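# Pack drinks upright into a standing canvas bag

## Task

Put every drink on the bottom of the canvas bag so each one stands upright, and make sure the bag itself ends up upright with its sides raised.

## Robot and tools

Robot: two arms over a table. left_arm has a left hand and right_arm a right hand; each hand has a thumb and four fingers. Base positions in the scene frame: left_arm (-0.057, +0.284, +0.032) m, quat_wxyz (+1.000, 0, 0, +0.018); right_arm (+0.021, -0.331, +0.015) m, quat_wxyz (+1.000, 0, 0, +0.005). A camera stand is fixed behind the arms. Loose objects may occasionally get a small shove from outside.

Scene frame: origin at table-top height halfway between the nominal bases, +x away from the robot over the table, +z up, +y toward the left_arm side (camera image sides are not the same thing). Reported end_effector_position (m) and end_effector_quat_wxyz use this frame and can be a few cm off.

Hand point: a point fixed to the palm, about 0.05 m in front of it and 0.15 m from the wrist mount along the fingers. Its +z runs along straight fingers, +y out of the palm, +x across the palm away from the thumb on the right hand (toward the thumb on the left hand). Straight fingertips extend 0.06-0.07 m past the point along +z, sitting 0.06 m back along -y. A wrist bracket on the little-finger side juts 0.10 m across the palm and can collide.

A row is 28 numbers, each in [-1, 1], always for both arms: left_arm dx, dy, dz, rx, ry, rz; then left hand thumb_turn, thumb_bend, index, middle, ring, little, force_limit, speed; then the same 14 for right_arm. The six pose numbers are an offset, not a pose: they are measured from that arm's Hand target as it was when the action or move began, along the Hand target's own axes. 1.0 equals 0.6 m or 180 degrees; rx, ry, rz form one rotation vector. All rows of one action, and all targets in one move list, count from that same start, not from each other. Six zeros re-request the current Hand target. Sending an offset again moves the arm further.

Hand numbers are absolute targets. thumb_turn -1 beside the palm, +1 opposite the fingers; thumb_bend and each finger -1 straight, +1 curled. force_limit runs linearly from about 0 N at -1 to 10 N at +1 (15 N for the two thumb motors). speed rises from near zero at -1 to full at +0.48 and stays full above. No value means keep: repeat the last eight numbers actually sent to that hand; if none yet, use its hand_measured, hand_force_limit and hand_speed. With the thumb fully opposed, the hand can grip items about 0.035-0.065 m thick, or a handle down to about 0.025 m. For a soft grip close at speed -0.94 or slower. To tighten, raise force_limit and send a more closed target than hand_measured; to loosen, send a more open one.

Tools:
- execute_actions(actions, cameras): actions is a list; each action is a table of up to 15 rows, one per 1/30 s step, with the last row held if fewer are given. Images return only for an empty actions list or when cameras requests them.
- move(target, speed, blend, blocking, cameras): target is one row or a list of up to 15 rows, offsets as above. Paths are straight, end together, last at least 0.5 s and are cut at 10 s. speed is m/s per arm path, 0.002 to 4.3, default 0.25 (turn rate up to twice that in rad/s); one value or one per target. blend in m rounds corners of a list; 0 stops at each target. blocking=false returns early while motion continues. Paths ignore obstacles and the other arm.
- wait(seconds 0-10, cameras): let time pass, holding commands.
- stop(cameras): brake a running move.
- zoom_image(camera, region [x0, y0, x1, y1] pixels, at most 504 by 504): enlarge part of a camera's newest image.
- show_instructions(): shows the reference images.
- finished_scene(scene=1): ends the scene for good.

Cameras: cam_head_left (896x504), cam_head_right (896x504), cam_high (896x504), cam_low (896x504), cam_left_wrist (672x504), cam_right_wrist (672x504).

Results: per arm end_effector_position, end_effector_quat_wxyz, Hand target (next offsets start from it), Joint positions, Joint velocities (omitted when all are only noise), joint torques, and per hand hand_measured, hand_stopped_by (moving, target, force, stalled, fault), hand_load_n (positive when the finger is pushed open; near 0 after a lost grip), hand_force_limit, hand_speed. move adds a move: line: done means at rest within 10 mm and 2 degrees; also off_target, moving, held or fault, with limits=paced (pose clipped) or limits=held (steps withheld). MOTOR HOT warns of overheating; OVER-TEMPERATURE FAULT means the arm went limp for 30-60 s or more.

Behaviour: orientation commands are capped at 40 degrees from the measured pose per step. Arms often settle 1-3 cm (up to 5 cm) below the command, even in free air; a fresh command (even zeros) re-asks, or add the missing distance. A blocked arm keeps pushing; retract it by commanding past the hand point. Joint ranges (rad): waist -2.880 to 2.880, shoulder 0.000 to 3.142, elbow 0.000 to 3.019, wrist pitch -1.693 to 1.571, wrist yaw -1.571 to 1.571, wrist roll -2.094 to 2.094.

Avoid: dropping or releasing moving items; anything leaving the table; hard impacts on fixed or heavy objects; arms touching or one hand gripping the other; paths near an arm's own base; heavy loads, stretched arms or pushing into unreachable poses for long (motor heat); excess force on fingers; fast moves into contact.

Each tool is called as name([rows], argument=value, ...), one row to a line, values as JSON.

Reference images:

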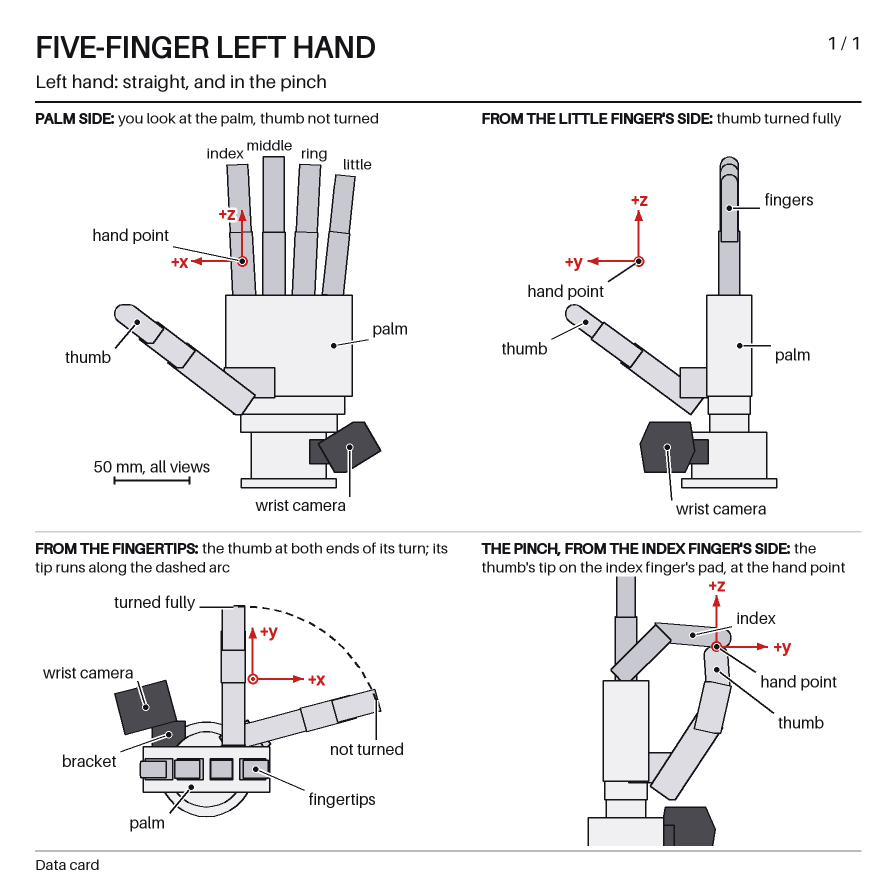

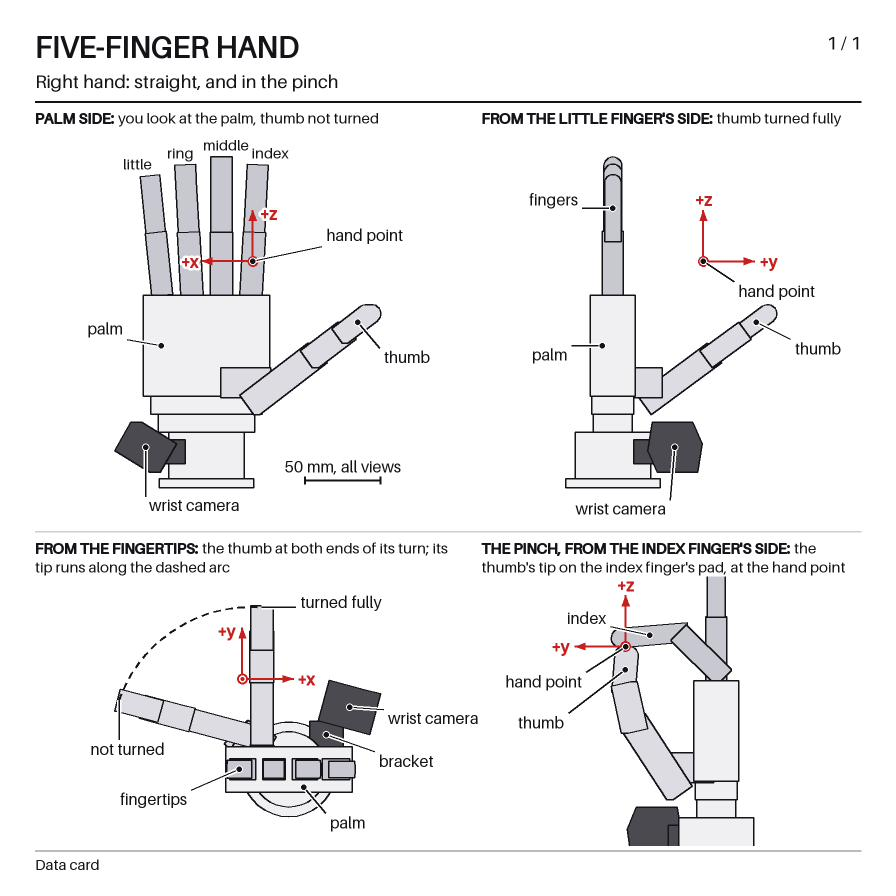

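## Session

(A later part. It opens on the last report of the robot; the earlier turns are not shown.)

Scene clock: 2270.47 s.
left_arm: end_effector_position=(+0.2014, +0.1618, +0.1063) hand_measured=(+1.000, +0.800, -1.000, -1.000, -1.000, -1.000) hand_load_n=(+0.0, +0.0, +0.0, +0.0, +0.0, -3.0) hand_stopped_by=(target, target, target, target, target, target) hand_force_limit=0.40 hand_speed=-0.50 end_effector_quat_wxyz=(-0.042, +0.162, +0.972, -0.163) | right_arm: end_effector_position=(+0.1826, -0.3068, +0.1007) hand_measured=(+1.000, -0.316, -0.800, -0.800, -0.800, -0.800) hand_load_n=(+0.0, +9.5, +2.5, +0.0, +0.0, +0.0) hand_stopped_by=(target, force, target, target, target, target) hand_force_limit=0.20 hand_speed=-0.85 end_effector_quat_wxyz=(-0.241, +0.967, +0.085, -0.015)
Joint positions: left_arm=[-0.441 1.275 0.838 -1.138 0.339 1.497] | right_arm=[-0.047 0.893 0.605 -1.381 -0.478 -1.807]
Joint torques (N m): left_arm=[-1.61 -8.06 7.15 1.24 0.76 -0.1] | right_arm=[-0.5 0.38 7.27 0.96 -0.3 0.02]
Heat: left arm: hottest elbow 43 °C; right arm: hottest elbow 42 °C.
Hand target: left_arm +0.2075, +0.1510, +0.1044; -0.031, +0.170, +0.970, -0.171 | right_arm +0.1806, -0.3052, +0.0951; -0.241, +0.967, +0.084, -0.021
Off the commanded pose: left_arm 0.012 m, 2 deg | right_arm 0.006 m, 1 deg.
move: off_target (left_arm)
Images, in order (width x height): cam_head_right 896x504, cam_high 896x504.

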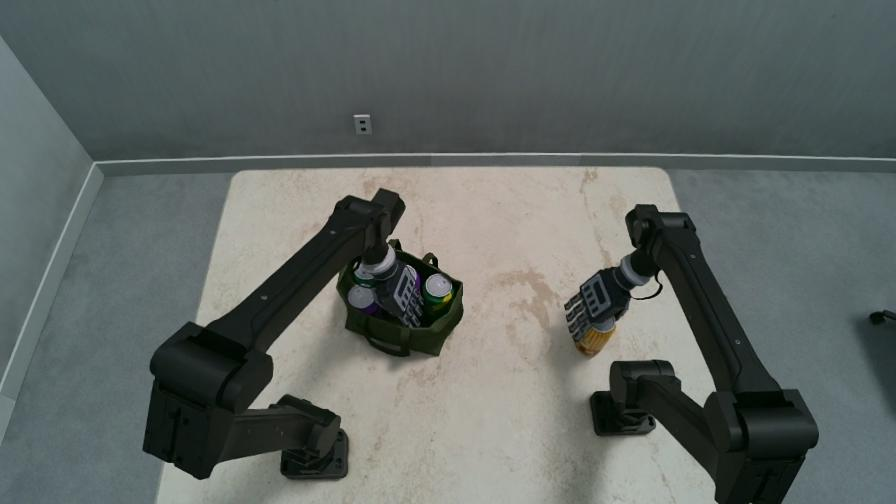

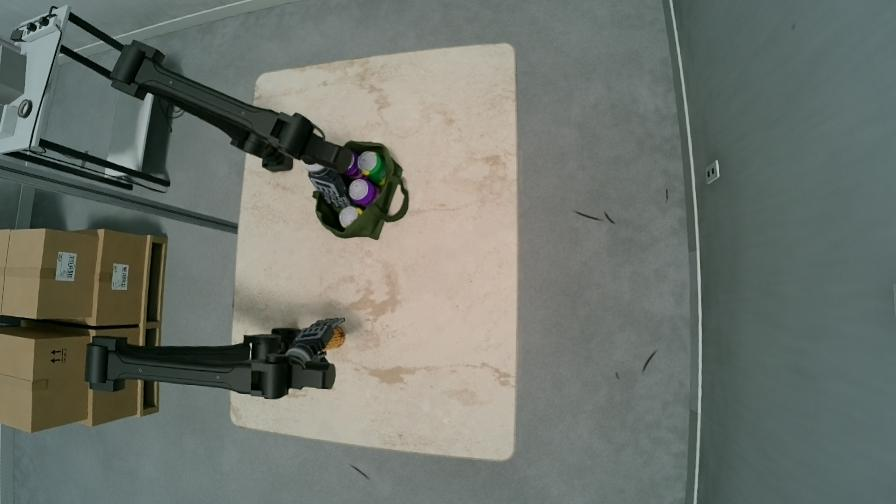

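move(target=[0,0.05,-0.0182,0,0,0,1,0.8,-1,-1,-1,-1,0.4,-0.5,0,0,0,0,0,0,1,-0.2,-0.8,-0.8,-0.8,-0.8,0.2,-0.85], speed=0.05, cameras=["cam_high","cam_head_right"])

zoom_image(camera="cam_high", region=[290, 125, 410, 245])

zoom_image(camera="cam_head_right", region=[300, 190, 480, 380])

Scene clock: 2272.50 s.
left_arm: end_effector_position=(+0.2137, +0.1771, +0.1055) hand_measured=(+1.000, +0.800, -1.000, -1.000, -1.000, -1.000) hand_load_n=(+0.0, +0.0, +0.0, -0.5, +0.0, +0.0) hand_stopped_by=(target, target, target, target, target, target) hand_force_limit=0.40 hand_speed=-0.50 end_effector_quat_wxyz=(-0.030, +0.173, +0.969, -0.173) | right_arm: end_effector_position=(+0.1826, -0.3068, +0.1007) hand_measured=(+1.000, -0.316, -0.800, -0.800, -0.800, -0.800) hand_load_n=(-0.5, +9.5, +2.5, +0.0, +0.0, +0.0) hand_stopped_by=(target, force, target, target, target, target) hand_force_limit=0.20 hand_speed=-0.85 end_effector_quat_wxyz=(-0.241, +0.967, +0.085, -0.015)
Joint positions: left_arm=[-0.375 1.275 0.838 -1.138 0.354 1.586] | right_arm=[-0.047 0.893 0.605 -1.381 -0.478 -1.807]
Joint torques (N m): left_arm=[0.85 -7.59 7.45 -0.17 0.13 0.02] | right_arm=[-0.5 0.5 7.25 0.96 -0.31 0.02]
Heat: left arm: hottest elbow 43 °C; right arm: hottest elbow 42 °C.
Hand target: left_arm +0.2184, +0.1810, +0.1044; -0.031, +0.170, +0.970, -0.171 | right_arm +0.1806, -0.3052, +0.0951; -0.241, +0.967, +0.084, -0.021
Off the commanded pose: left_arm 0.006 m, 0 deg | right_arm 0.006 m, 1 deg.
move: done
Images, in order (width x height): cam_head_right 896x504, cam_high 896x504.

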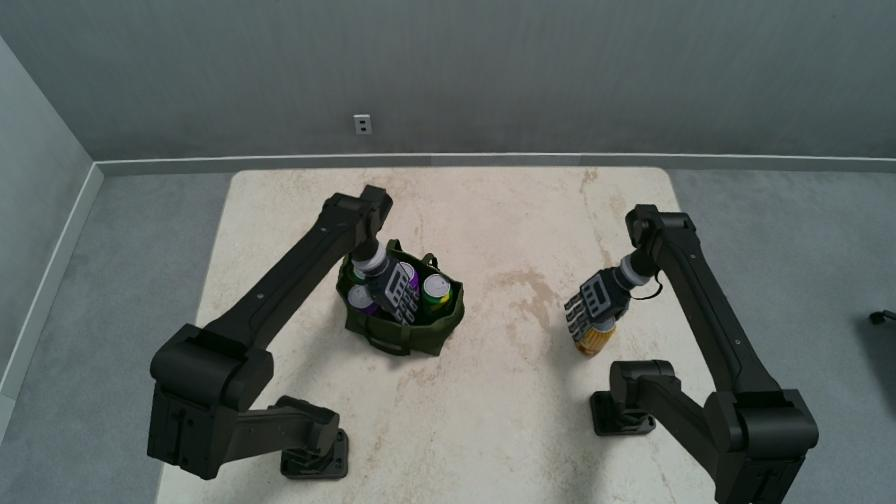

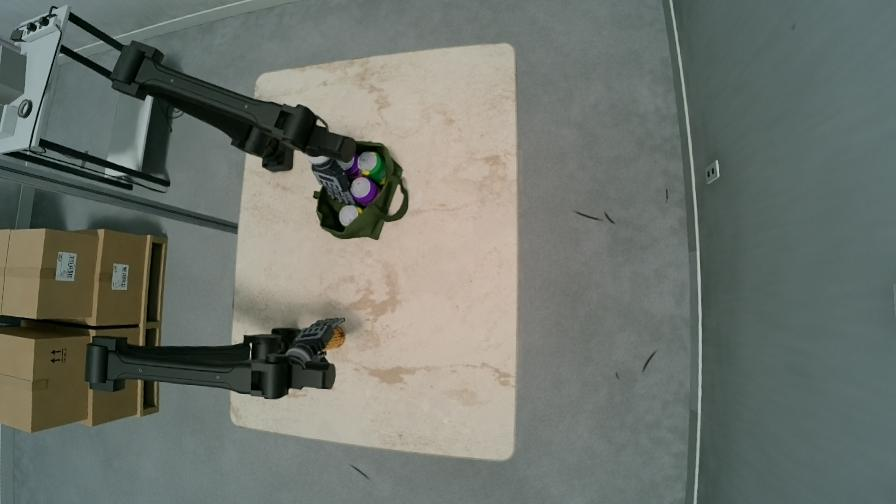

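Scaled by 4.200 from the camera's 896x504 image, which has a finer 1280x720 frame.

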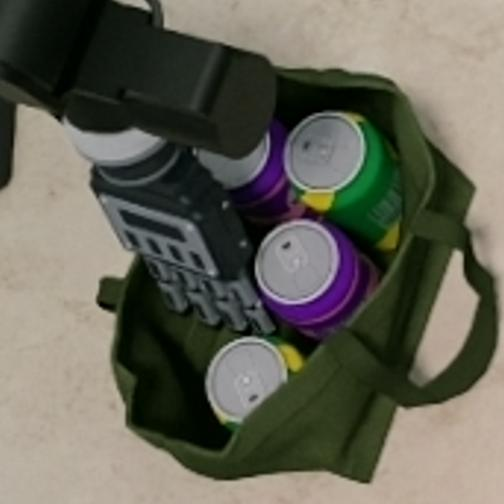

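Scaled by 2.653 from the camera's 896x504 image, which has a finer 1280x720 frame.

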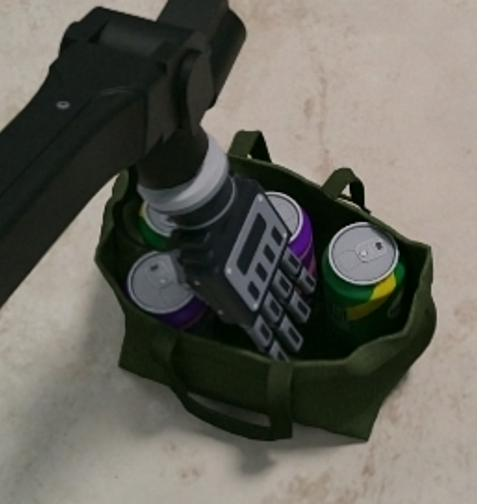

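move([
  [0,-0.0949,-0.2315,0,0,0,1,0.8,-1,-1,-1,-1,0.4,-0.5,0,0,0,0,0,0,1,-0.2,-0.3,-0.3,-0.8,-0.8,0.4,-0.85],
  [0.085,0.111,-0.3774,0,0,0,1,0.8,-1,-1,-1,-1,0.4,-0.5,0,0,0,0,0,0,1,-0.2,-0.3,-0.3,-0.8,-0.8,0.4,-0.85],
], speed=[0.1,0.25], cameras=["cam_high","cam_head_right","cam_head_left","cam_right_wrist"])

zoom_image(camera="cam_high", region=[290, 125, 410, 245])

zoom_image(camera="cam_head_right", region=[300, 190, 480, 380])

Scene clock: 2277.23 s.
left_arm: end_effector_position=(+0.2070, +0.3262, +0.2736) hand_measured=(+1.000, +0.800, -1.000, -1.000, -1.000, -1.000) hand_load_n=(-0.5, +0.0, -0.5, +0.0, +0.0, +0.0) hand_stopped_by=(target, target, target, target, target, target) hand_force_limit=0.40 hand_speed=-0.50 end_effector_quat_wxyz=(+0.020, +0.148, +0.980, -0.132) | right_arm: end_effector_position=(+0.1826, -0.3066, +0.1008) hand_measured=(+1.000, -0.320, -0.706, -0.650, -0.800, -0.800) hand_load_n=(+1.5, +25.0, +3.5, +7.5, +0.0, +0.0) hand_stopped_by=(target, force, force, force, target, target) hand_force_limit=0.40 hand_speed=-0.85 end_effector_quat_wxyz=(-0.241, +0.967, +0.085, -0.015)
Joint positions: left_arm=[0.072 1.067 1.135 -1.668 0.266 1.983] | right_arm=[-0.046 0.893 0.605 -1.381 -0.478 -1.806]
Joint torques (N m): left_arm=[0.44 -5.95 11.22 -0.62 0.27 0.07] | right_arm=[-0.56 0.5 7.27 0.96 -0.28 0.01]
Heat: left arm: hottest elbow 43 °C; right arm: hottest elbow 42 °C.
Hand target: left_arm +0.2185, +0.3300, +0.2945; -0.031, +0.170, +0.970, -0.171 | right_arm +0.1806, -0.3052, +0.0951; -0.241, +0.967, +0.084, -0.021
Off the commanded pose: left_arm 0.024 m, 8 deg | right_arm 0.006 m, 1 deg.
joint sent to its limit (left arm) — joint 4 (wrist pitch), lower limit. The joint targets are off in orientation, not in position.
move: off_target (left_arm)
Images, in order (width x height): cam_head_left 896x504, cam_head_right 896x504, cam_high 896x504, cam_right_wrist 672x504.

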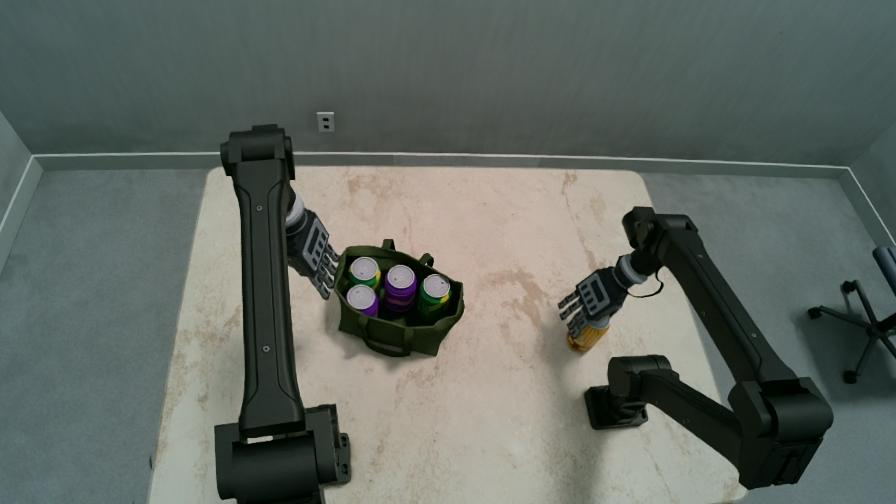

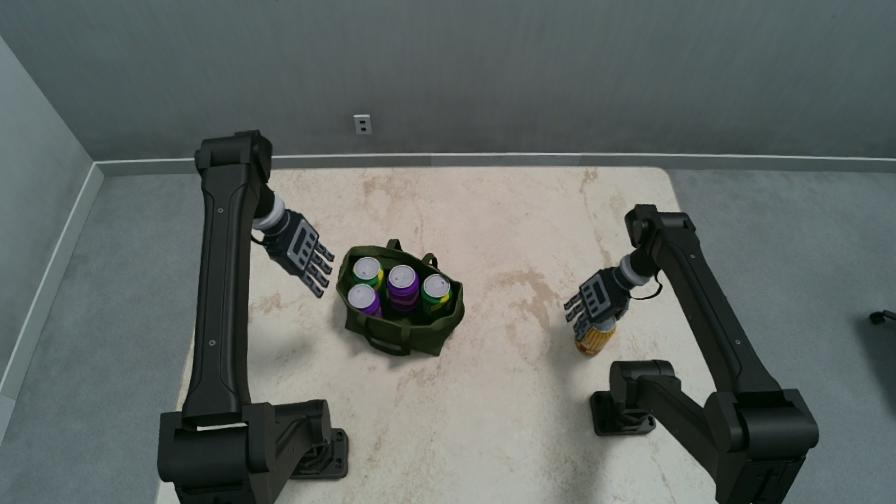

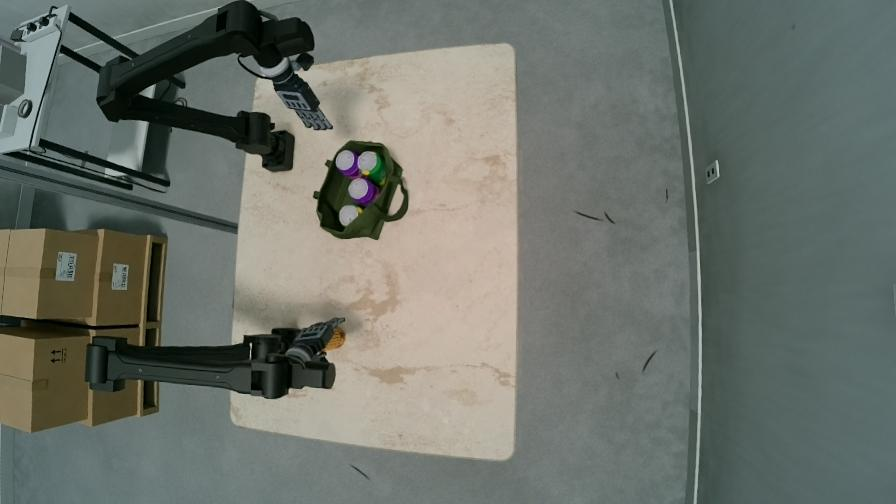

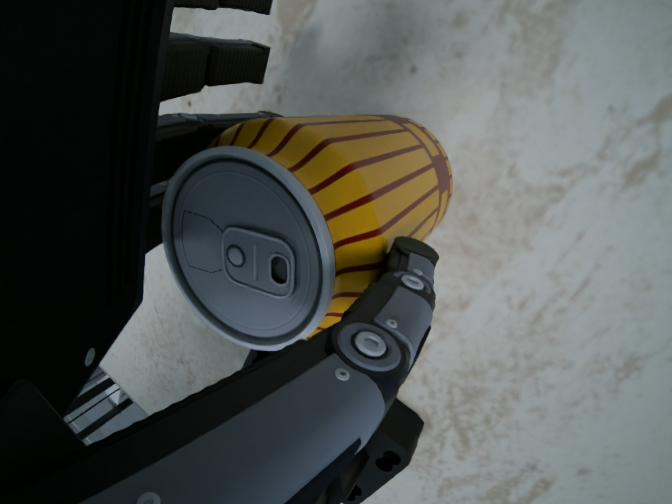

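Scaled by 4.200 from the camera's 896x504 image, which has a finer 1280x720 frame.

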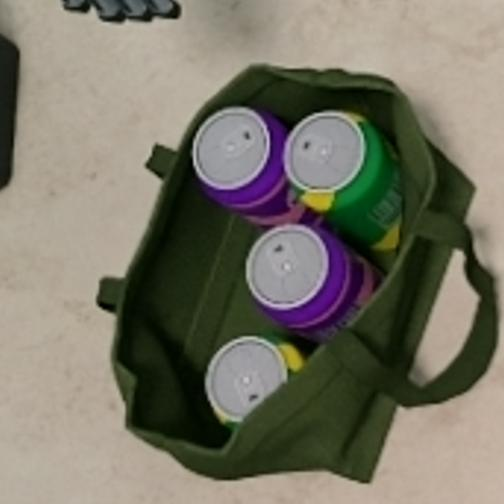

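Scaled by 2.653 from the camera's 896x504 image, which has a finer 1280x720 frame.

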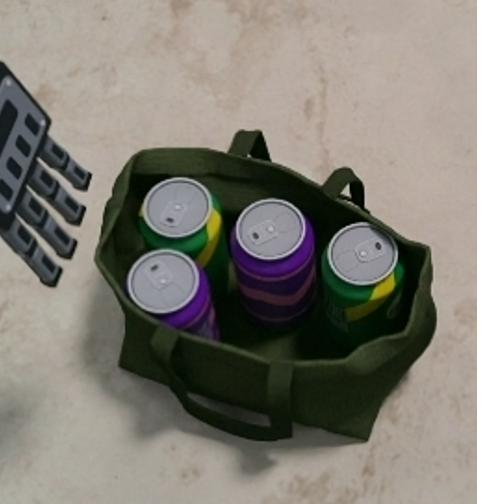

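move([
  [0,0,0,0,0,0,1,0.8,-1,-1,-1,-1,0.4,-0.5,0.033,-0.0313,-0.0589,0,0,0,1,-0.2,-0.3,-0.3,-0.8,-0.8,0.4,-0.85],
  [0,0,0,0,0,0,1,0.8,-1,-1,-1,-1,0.4,-0.5,0.033,-0.0939,-0.1766,0,0,0,1,-0.2,-0.3,-0.3,-0.8,-0.8,0.4,-0.85],
], speed=[0.08,0.12], blend=[0.02,0], cameras=["cam_low","cam_head_left"])

zoom_image(camera="cam_low", region=[260, 80, 460, 270])

Scene clock: 2284.23 s.
left_arm: end_effector_position=(+0.2071, +0.3262, +0.2736) hand_measured=(+1.000, +0.800, -1.000, -1.000, -1.000, -1.000) hand_load_n=(+0.0, +0.0, +0.0, +0.0, +0.0, +0.0) hand_stopped_by=(target, target, target, target, target, target) hand_force_limit=0.40 hand_speed=-0.50 end_effector_quat_wxyz=(+0.020, +0.149, +0.980, -0.132) | right_arm: end_effector_position=(+0.1840, -0.3035, +0.1866) hand_measured=(+1.000, -0.320, -0.706, -0.650, -0.800, -0.800) hand_load_n=(+1.0, +22.0, +3.0, +7.0, +0.0, +0.0) hand_stopped_by=(target, force, force, force, target, target) hand_force_limit=0.40 hand_speed=-0.85 end_effector_quat_wxyz=(-0.244, +0.965, +0.078, -0.052)
Joint positions: left_arm=[0.072 1.067 1.135 -1.668 0.266 1.984] | right_arm=[-0.028 0.914 0.834 -1.658 -0.478 -1.792]
Joint torques (N m): left_arm=[0.32 -5.95 11.19 -0.62 0.26 0.02] | right_arm=[-0.56 -1.96 14.39 -0.57 -0.38 0.07]
Heat: left arm: hottest elbow 43 °C; right arm: hottest elbow 42 °C.
Hand target: left_arm +0.2185, +0.3300, +0.2945; -0.031, +0.170, +0.970, -0.171 | right_arm +0.2001, -0.3018, +0.2152; -0.241, +0.967, +0.084, -0.021
Off the commanded pose: left_arm 0.024 m, 8 deg | right_arm 0.033 m, 4 deg.
joint sent to its limit (left arm) — joint 4 (wrist pitch), lower limit. The joint targets are off in orientation, not in position.
move: off_target (left_arm, right_arm)
Images, in order (width x height): cam_head_left 896x504, cam_low 896x504.

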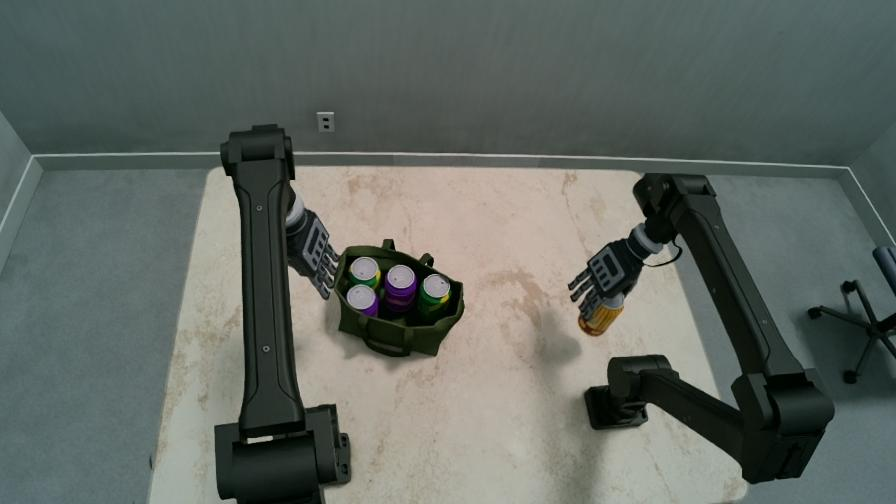

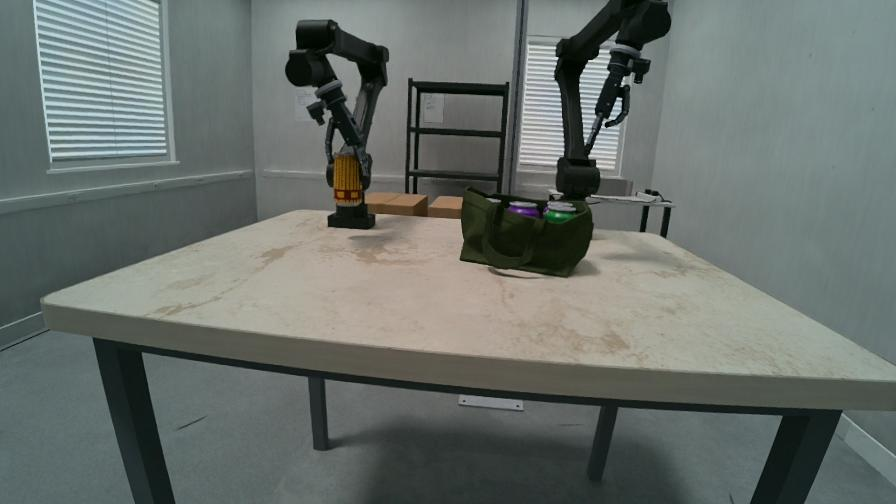

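Scaled by 2.520 from the camera's 896x504 image, which has a finer 1280x720 frame.

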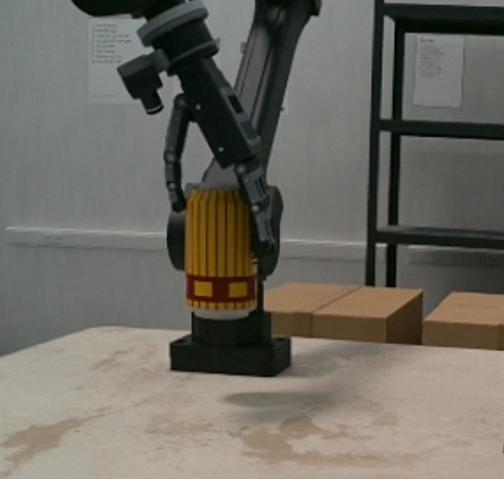

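move([
  [0,0,0,0,0,0,1,0.8,-1,-1,-1,-1,0.4,-0.5,0.132,-0.2365,0.1258,0,0,0,1,-0.2,-0.3,-0.3,-0.8,-0.8,0.4,-0.85],
  [0,0,0,0,0,0,1,0.8,-1,-1,-1,-1,0.4,-0.5,0.132,-0.1622,0.2656,0,0,0,1,-0.2,-0.3,-0.3,-0.8,-0.8,0.4,-0.85],
], speed=[0.15,0.1], cameras=["cam_low","cam_head_right","cam_high"])

zoom_image(camera="cam_low", region=[300, 80, 500, 270])

Scene clock: 2288.57 s.
left_arm: end_effector_position=(+0.2071, +0.3262, +0.2736) hand_measured=(+1.000, +0.800, -1.000, -1.000, -1.000, -1.000) hand_load_n=(+0.0, +0.0, +0.0, +0.0, +0.0, +0.0) hand_stopped_by=(target, target, target, target, target, target) hand_force_limit=0.40 hand_speed=-0.50 end_effector_quat_wxyz=(+0.020, +0.149, +0.980, -0.132) | right_arm: end_effector_position=(+0.2492, -0.1351, +0.1180) hand_measured=(+1.000, -0.320, -0.706, -0.650, -0.800, -0.800) hand_load_n=(+1.0, +22.0, +3.5, +7.0, +0.0, +0.0) hand_stopped_by=(target, force, force, force, target, target) hand_force_limit=0.40 hand_speed=-0.85 end_effector_quat_wxyz=(-0.236, +0.968, +0.084, -0.026)
Joint positions: left_arm=[0.072 1.067 1.135 -1.668 0.266 1.984] | right_arm=[0.549 1.186 0.835 -1.038 -0.446 -1.145]
Joint torques (N m): left_arm=[0.38 -5.89 11.18 -0.62 0.26 0.03] | right_arm=[-0.5 -5.19 8.65 1.52 -0.38 0.09]
Heat: left arm: hottest elbow 43 °C; right arm: hottest elbow 43 °C.
Hand target: left_arm +0.2185, +0.3300, +0.2945; -0.031, +0.170, +0.970, -0.171 | right_arm +0.2503, -0.1298, +0.1200; -0.241, +0.967, +0.084, -0.021
Off the commanded pose: left_arm 0.024 m, 8 deg | right_arm 0.006 m, 1 deg.
joint sent to its limit (left arm) — joint 4 (wrist pitch), lower limit. The joint targets are off in orientation, not in position.
move: off_target (left_arm)
Images, in order (width x height): cam_head_right 896x504, cam_high 896x504, cam_low 896x504.

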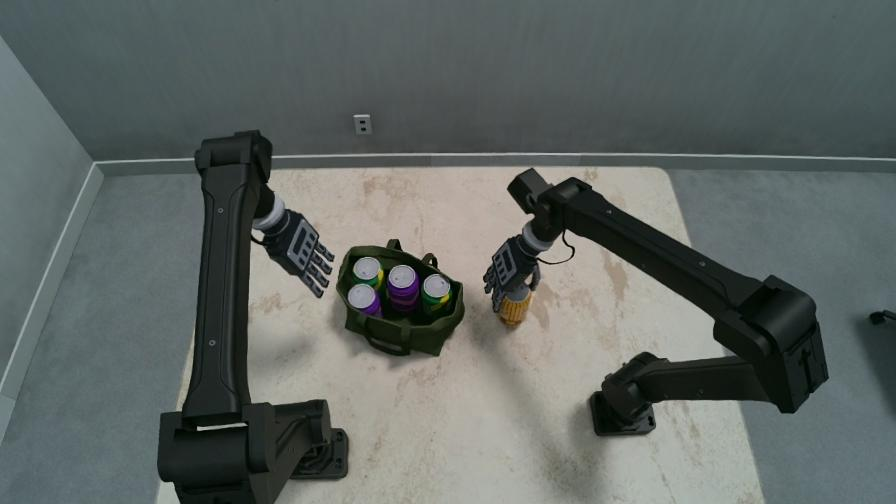

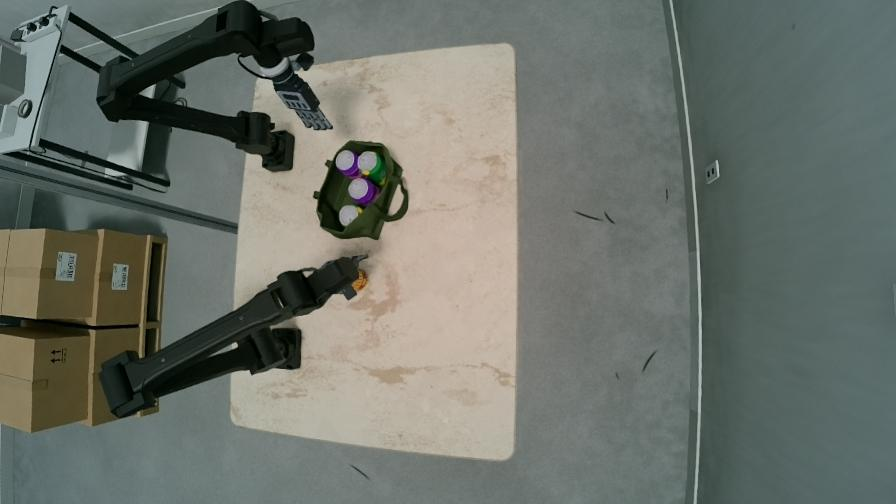

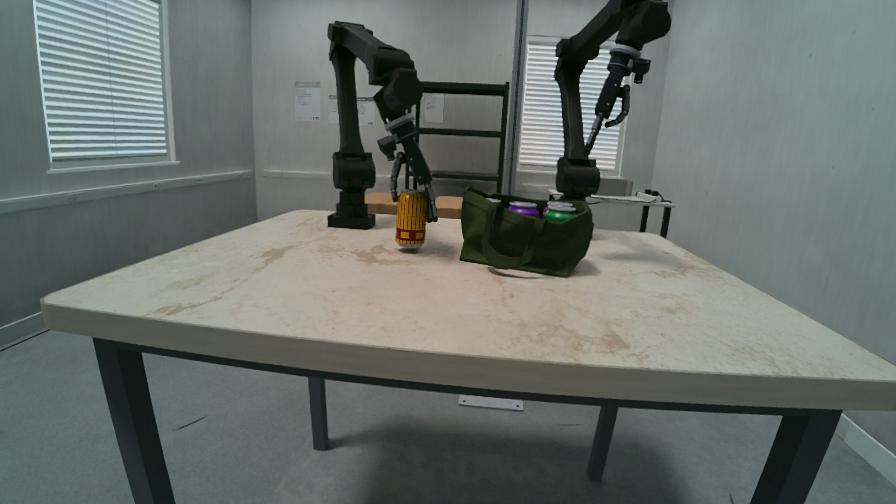

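Scaled by 2.520 from the camera's 896x504 image, which has a finer 1280x720 frame.

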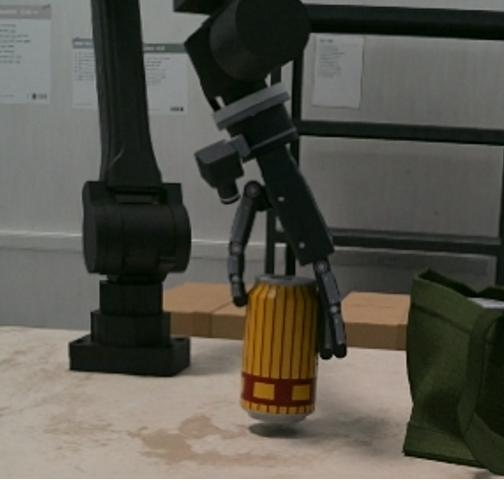

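move(target=[0,0,0,0,0,0,1,0.8,-1,-1,-1,-1,0.4,-0.5,0,0.0125,0.0235,0,0,0,1,-0.2,-0.3,-0.3,-0.8,-0.8,0.4,-0.85], speed=0.05, cameras=["cam_low"])

zoom_image(camera="cam_low", region=[350, 150, 470, 270])

Scene clock: 2289.93 s.
left_arm: end_effector_position=(+0.2071, +0.3262, +0.2736) hand_measured=(+1.000, +0.800, -1.000, -1.000, -1.000, -1.000) hand_load_n=(+0.0, +0.0, +0.0, +0.0, +0.0, +0.0) hand_stopped_by=(target, target, target, target, target, target) hand_force_limit=0.40 hand_speed=-0.50 end_effector_quat_wxyz=(+0.020, +0.149, +0.980, -0.132) | right_arm: end_effector_position=(+0.2511, -0.1337, +0.1064) hand_measured=(+1.000, -0.320, -0.706, -0.650, -0.800, -0.800) hand_load_n=(+1.0, +22.0, +4.0, +5.5, +0.0, +0.0) hand_stopped_by=(target, force, force, force, target, target) hand_force_limit=0.40 hand_speed=-0.85 end_effector_quat_wxyz=(-0.238, +0.967, +0.084, -0.022)
Joint positions: left_arm=[0.072 1.067 1.135 -1.668 0.266 1.984] | right_arm=[0.549 1.197 0.811 -0.992 -0.446 -1.142]
Joint torques (N m): left_arm=[0.38 -5.95 11.21 -0.62 0.27 0.02] | right_arm=[-0.44 -4.78 7.99 1.59 -0.35 0.04]
Heat: left arm: hottest elbow 43 °C; right arm: hottest elbow 43 °C.
Hand target: left_arm +0.2185, +0.3300, +0.2945; -0.031, +0.170, +0.970, -0.171 | right_arm +0.2503, -0.1298, +0.1040; -0.241, +0.967, +0.084, -0.021
Off the commanded pose: left_arm 0.024 m, 8 deg | right_arm 0.005 m, 0 deg.
joint sent to its limit (left arm) — joint 4 (wrist pitch), lower limit. The joint targets are off in orientation, not in position.
move: off_target (left_arm)
Images, in order (width x height): cam_low 896x504.

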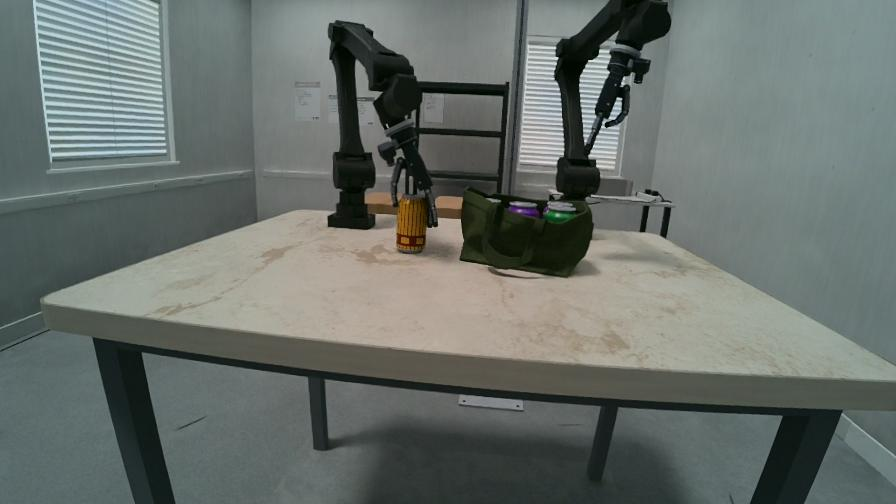

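Scaled by 4.200 from the camera's 896x504 image, which has a finer 1280x720 frame.

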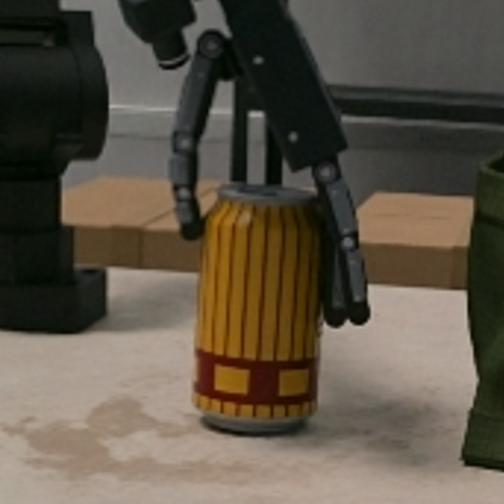

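execute_actions(actions=[])

Scene clock: 2293.10 s.
left_arm: end_effector_position=(+0.2071, +0.3262, +0.2736) hand_measured=(+1.000, +0.800, -1.000, -1.000, -1.000, -1.000) hand_load_n=(+0.0, +0.0, +0.0, +0.0, +0.0, +0.0) hand_stopped_by=(target, target, target, target, target, target) hand_force_limit=0.40 hand_speed=-0.50 end_effector_quat_wxyz=(+0.020, +0.149, +0.980, -0.132) | right_arm: end_effector_position=(+0.2511, -0.1337, +0.1064) hand_measured=(+1.000, -0.320, -0.706, -0.650, -0.800, -0.800) hand_load_n=(+1.0, +21.5, +3.5, +5.5, +0.0, +0.0) hand_stopped_by=(target, force, force, force, target, target) hand_force_limit=0.40 hand_speed=-0.85 end_effector_quat_wxyz=(-0.239, +0.967, +0.084, -0.022)
Joint positions: left_arm=[0.072 1.067 1.135 -1.668 0.266 1.984] | right_arm=[0.549 1.197 0.811 -0.991 -0.446 -1.142]
Joint velocities: within noise
Joint torques (N m): left_arm=[0.44 -5.95 11.19 -0.62 0.27 0.02] | right_arm=[-0.56 -4.78 7.99 1.61 -0.36 0.05]
Heat: left arm: hottest elbow 43 °C; right arm: hottest elbow 43 °C.
Hand target: left_arm +0.2185, +0.3300, +0.2945; -0.031, +0.170, +0.970, -0.171 | right_arm +0.2504, -0.1298, +0.1040; -0.241, +0.967, +0.084, -0.021
Off the commanded pose: left_arm 0.024 m, 8 deg | right_arm 0.005 m, 0 deg.

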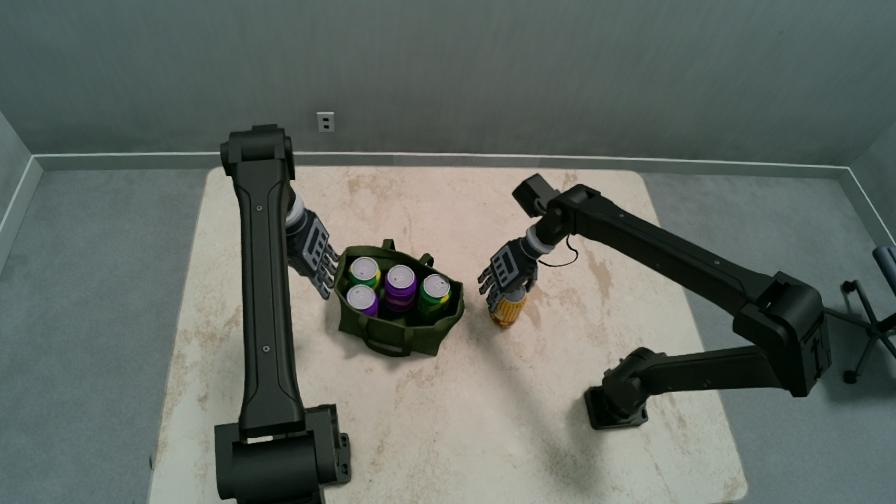

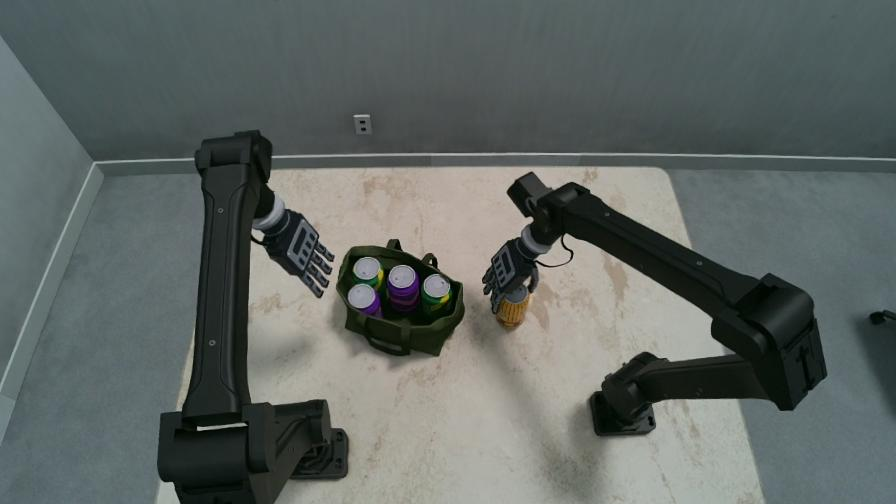

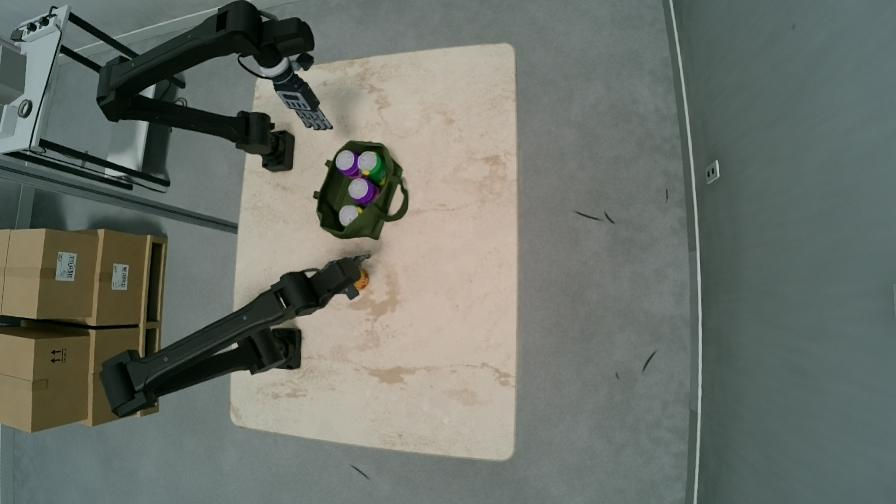

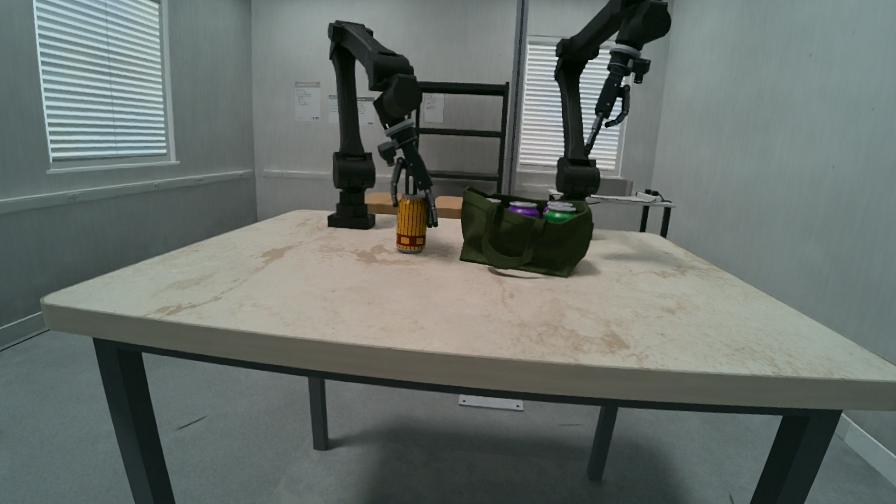

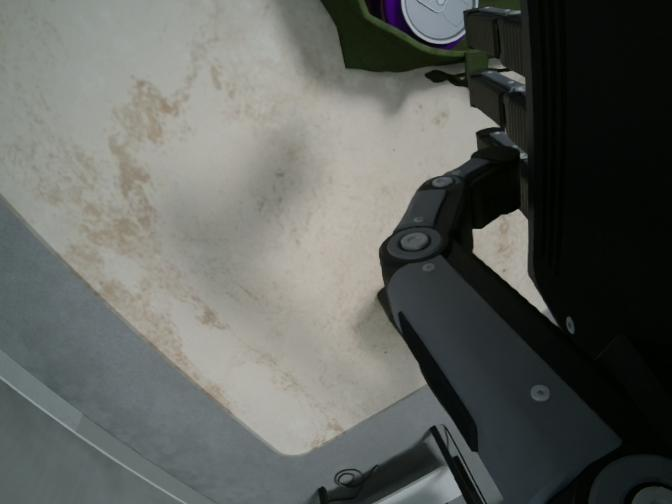

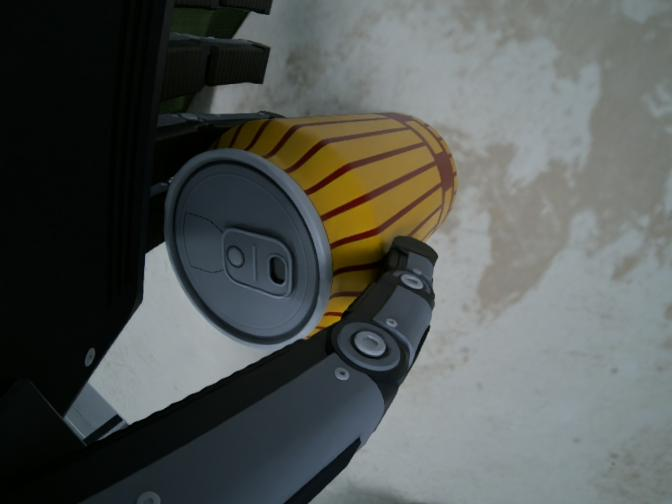

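move(target=[0,0,0,0,0,0, 1,0.8,-1,-1,-1,-1,0.4,-0.5, 0,0,0,0,0,0, 1,-1,-0.3,-0.3,-0.8,-0.8,0.4,-0.85], cameras=["cam_right_wrist","cam_high","cam_low"])

Scene clock: 2296.90 s.
left_arm: end_effector_position=(+0.2071, +0.3262, +0.2736) hand_measured=(+1.000, +0.800, -1.000, -1.000, -1.000, -1.000) hand_load_n=(+0.0, +0.0, +0.0, +0.0, +0.0, +0.0) hand_stopped_by=(target, target, target, target, target, target) hand_force_limit=0.40 hand_speed=-0.50 end_effector_quat_wxyz=(+0.020, +0.149, +0.980, -0.132) | right_arm: end_effector_position=(+0.2515, -0.1332, +0.1064) hand_measured=(+1.000, -1.000, -0.706, -0.650, -0.800, -0.800) hand_load_n=(+0.0, +0.0, +0.0, +0.0, +0.0, +0.0) hand_stopped_by=(target, target, force, force, target, target) hand_force_limit=0.40 hand_speed=-0.85 end_effector_quat_wxyz=(-0.239, +0.967, +0.083, -0.021)
Joint positions: left_arm=[0.072 1.067 1.135 -1.668 0.266 1.984] | right_arm=[0.549 1.197 0.811 -0.989 -0.447 -1.14]
Joint torques (N m): left_arm=[0.44 -5.95 11.19 -0.62 0.27 0.02] | right_arm=[-0.44 -4.72 8.02 1.52 -0.34 0.04]
Heat: left arm: hottest elbow 43 °C; right arm: hottest elbow 43 °C.
Hand target: left_arm +0.2185, +0.3300, +0.2945; -0.031, +0.170, +0.970, -0.171 | right_arm +0.2503, -0.1297, +0.1041; -0.241, +0.967, +0.084, -0.021
Off the commanded pose: left_arm 0.024 m, 8 deg | right_arm 0.004 m, 0 deg.
joint sent to its limit (left arm) — joint 4 (wrist pitch), lower limit. The joint targets are off in orientation, not in position.
move: off_target (left_arm)
Images, in order (width x height): cam_high 896x504, cam_low 896x504, cam_right_wrist 672x504.

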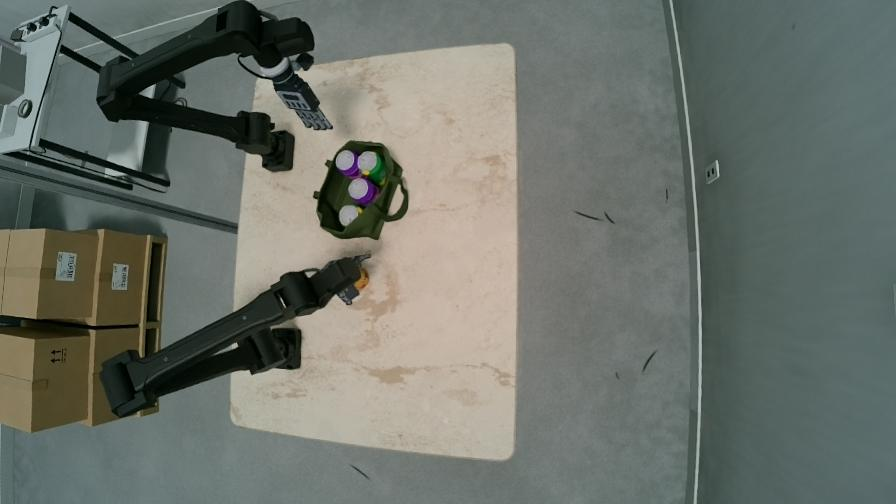

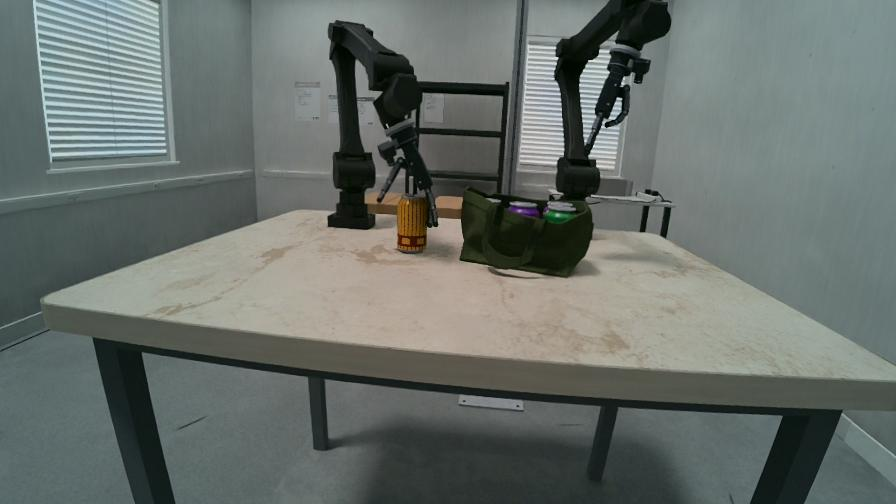

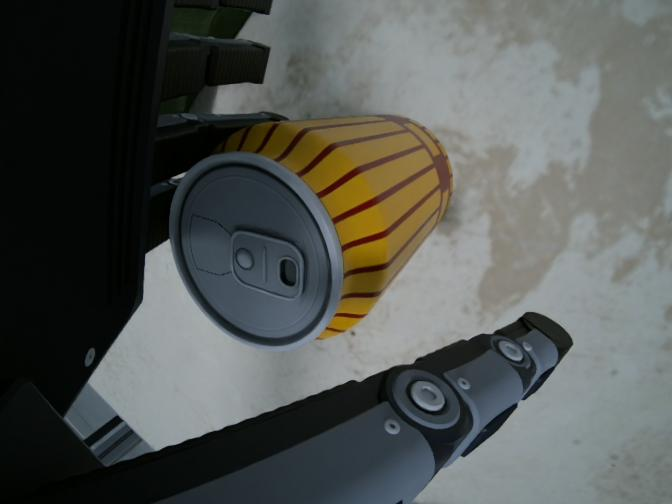

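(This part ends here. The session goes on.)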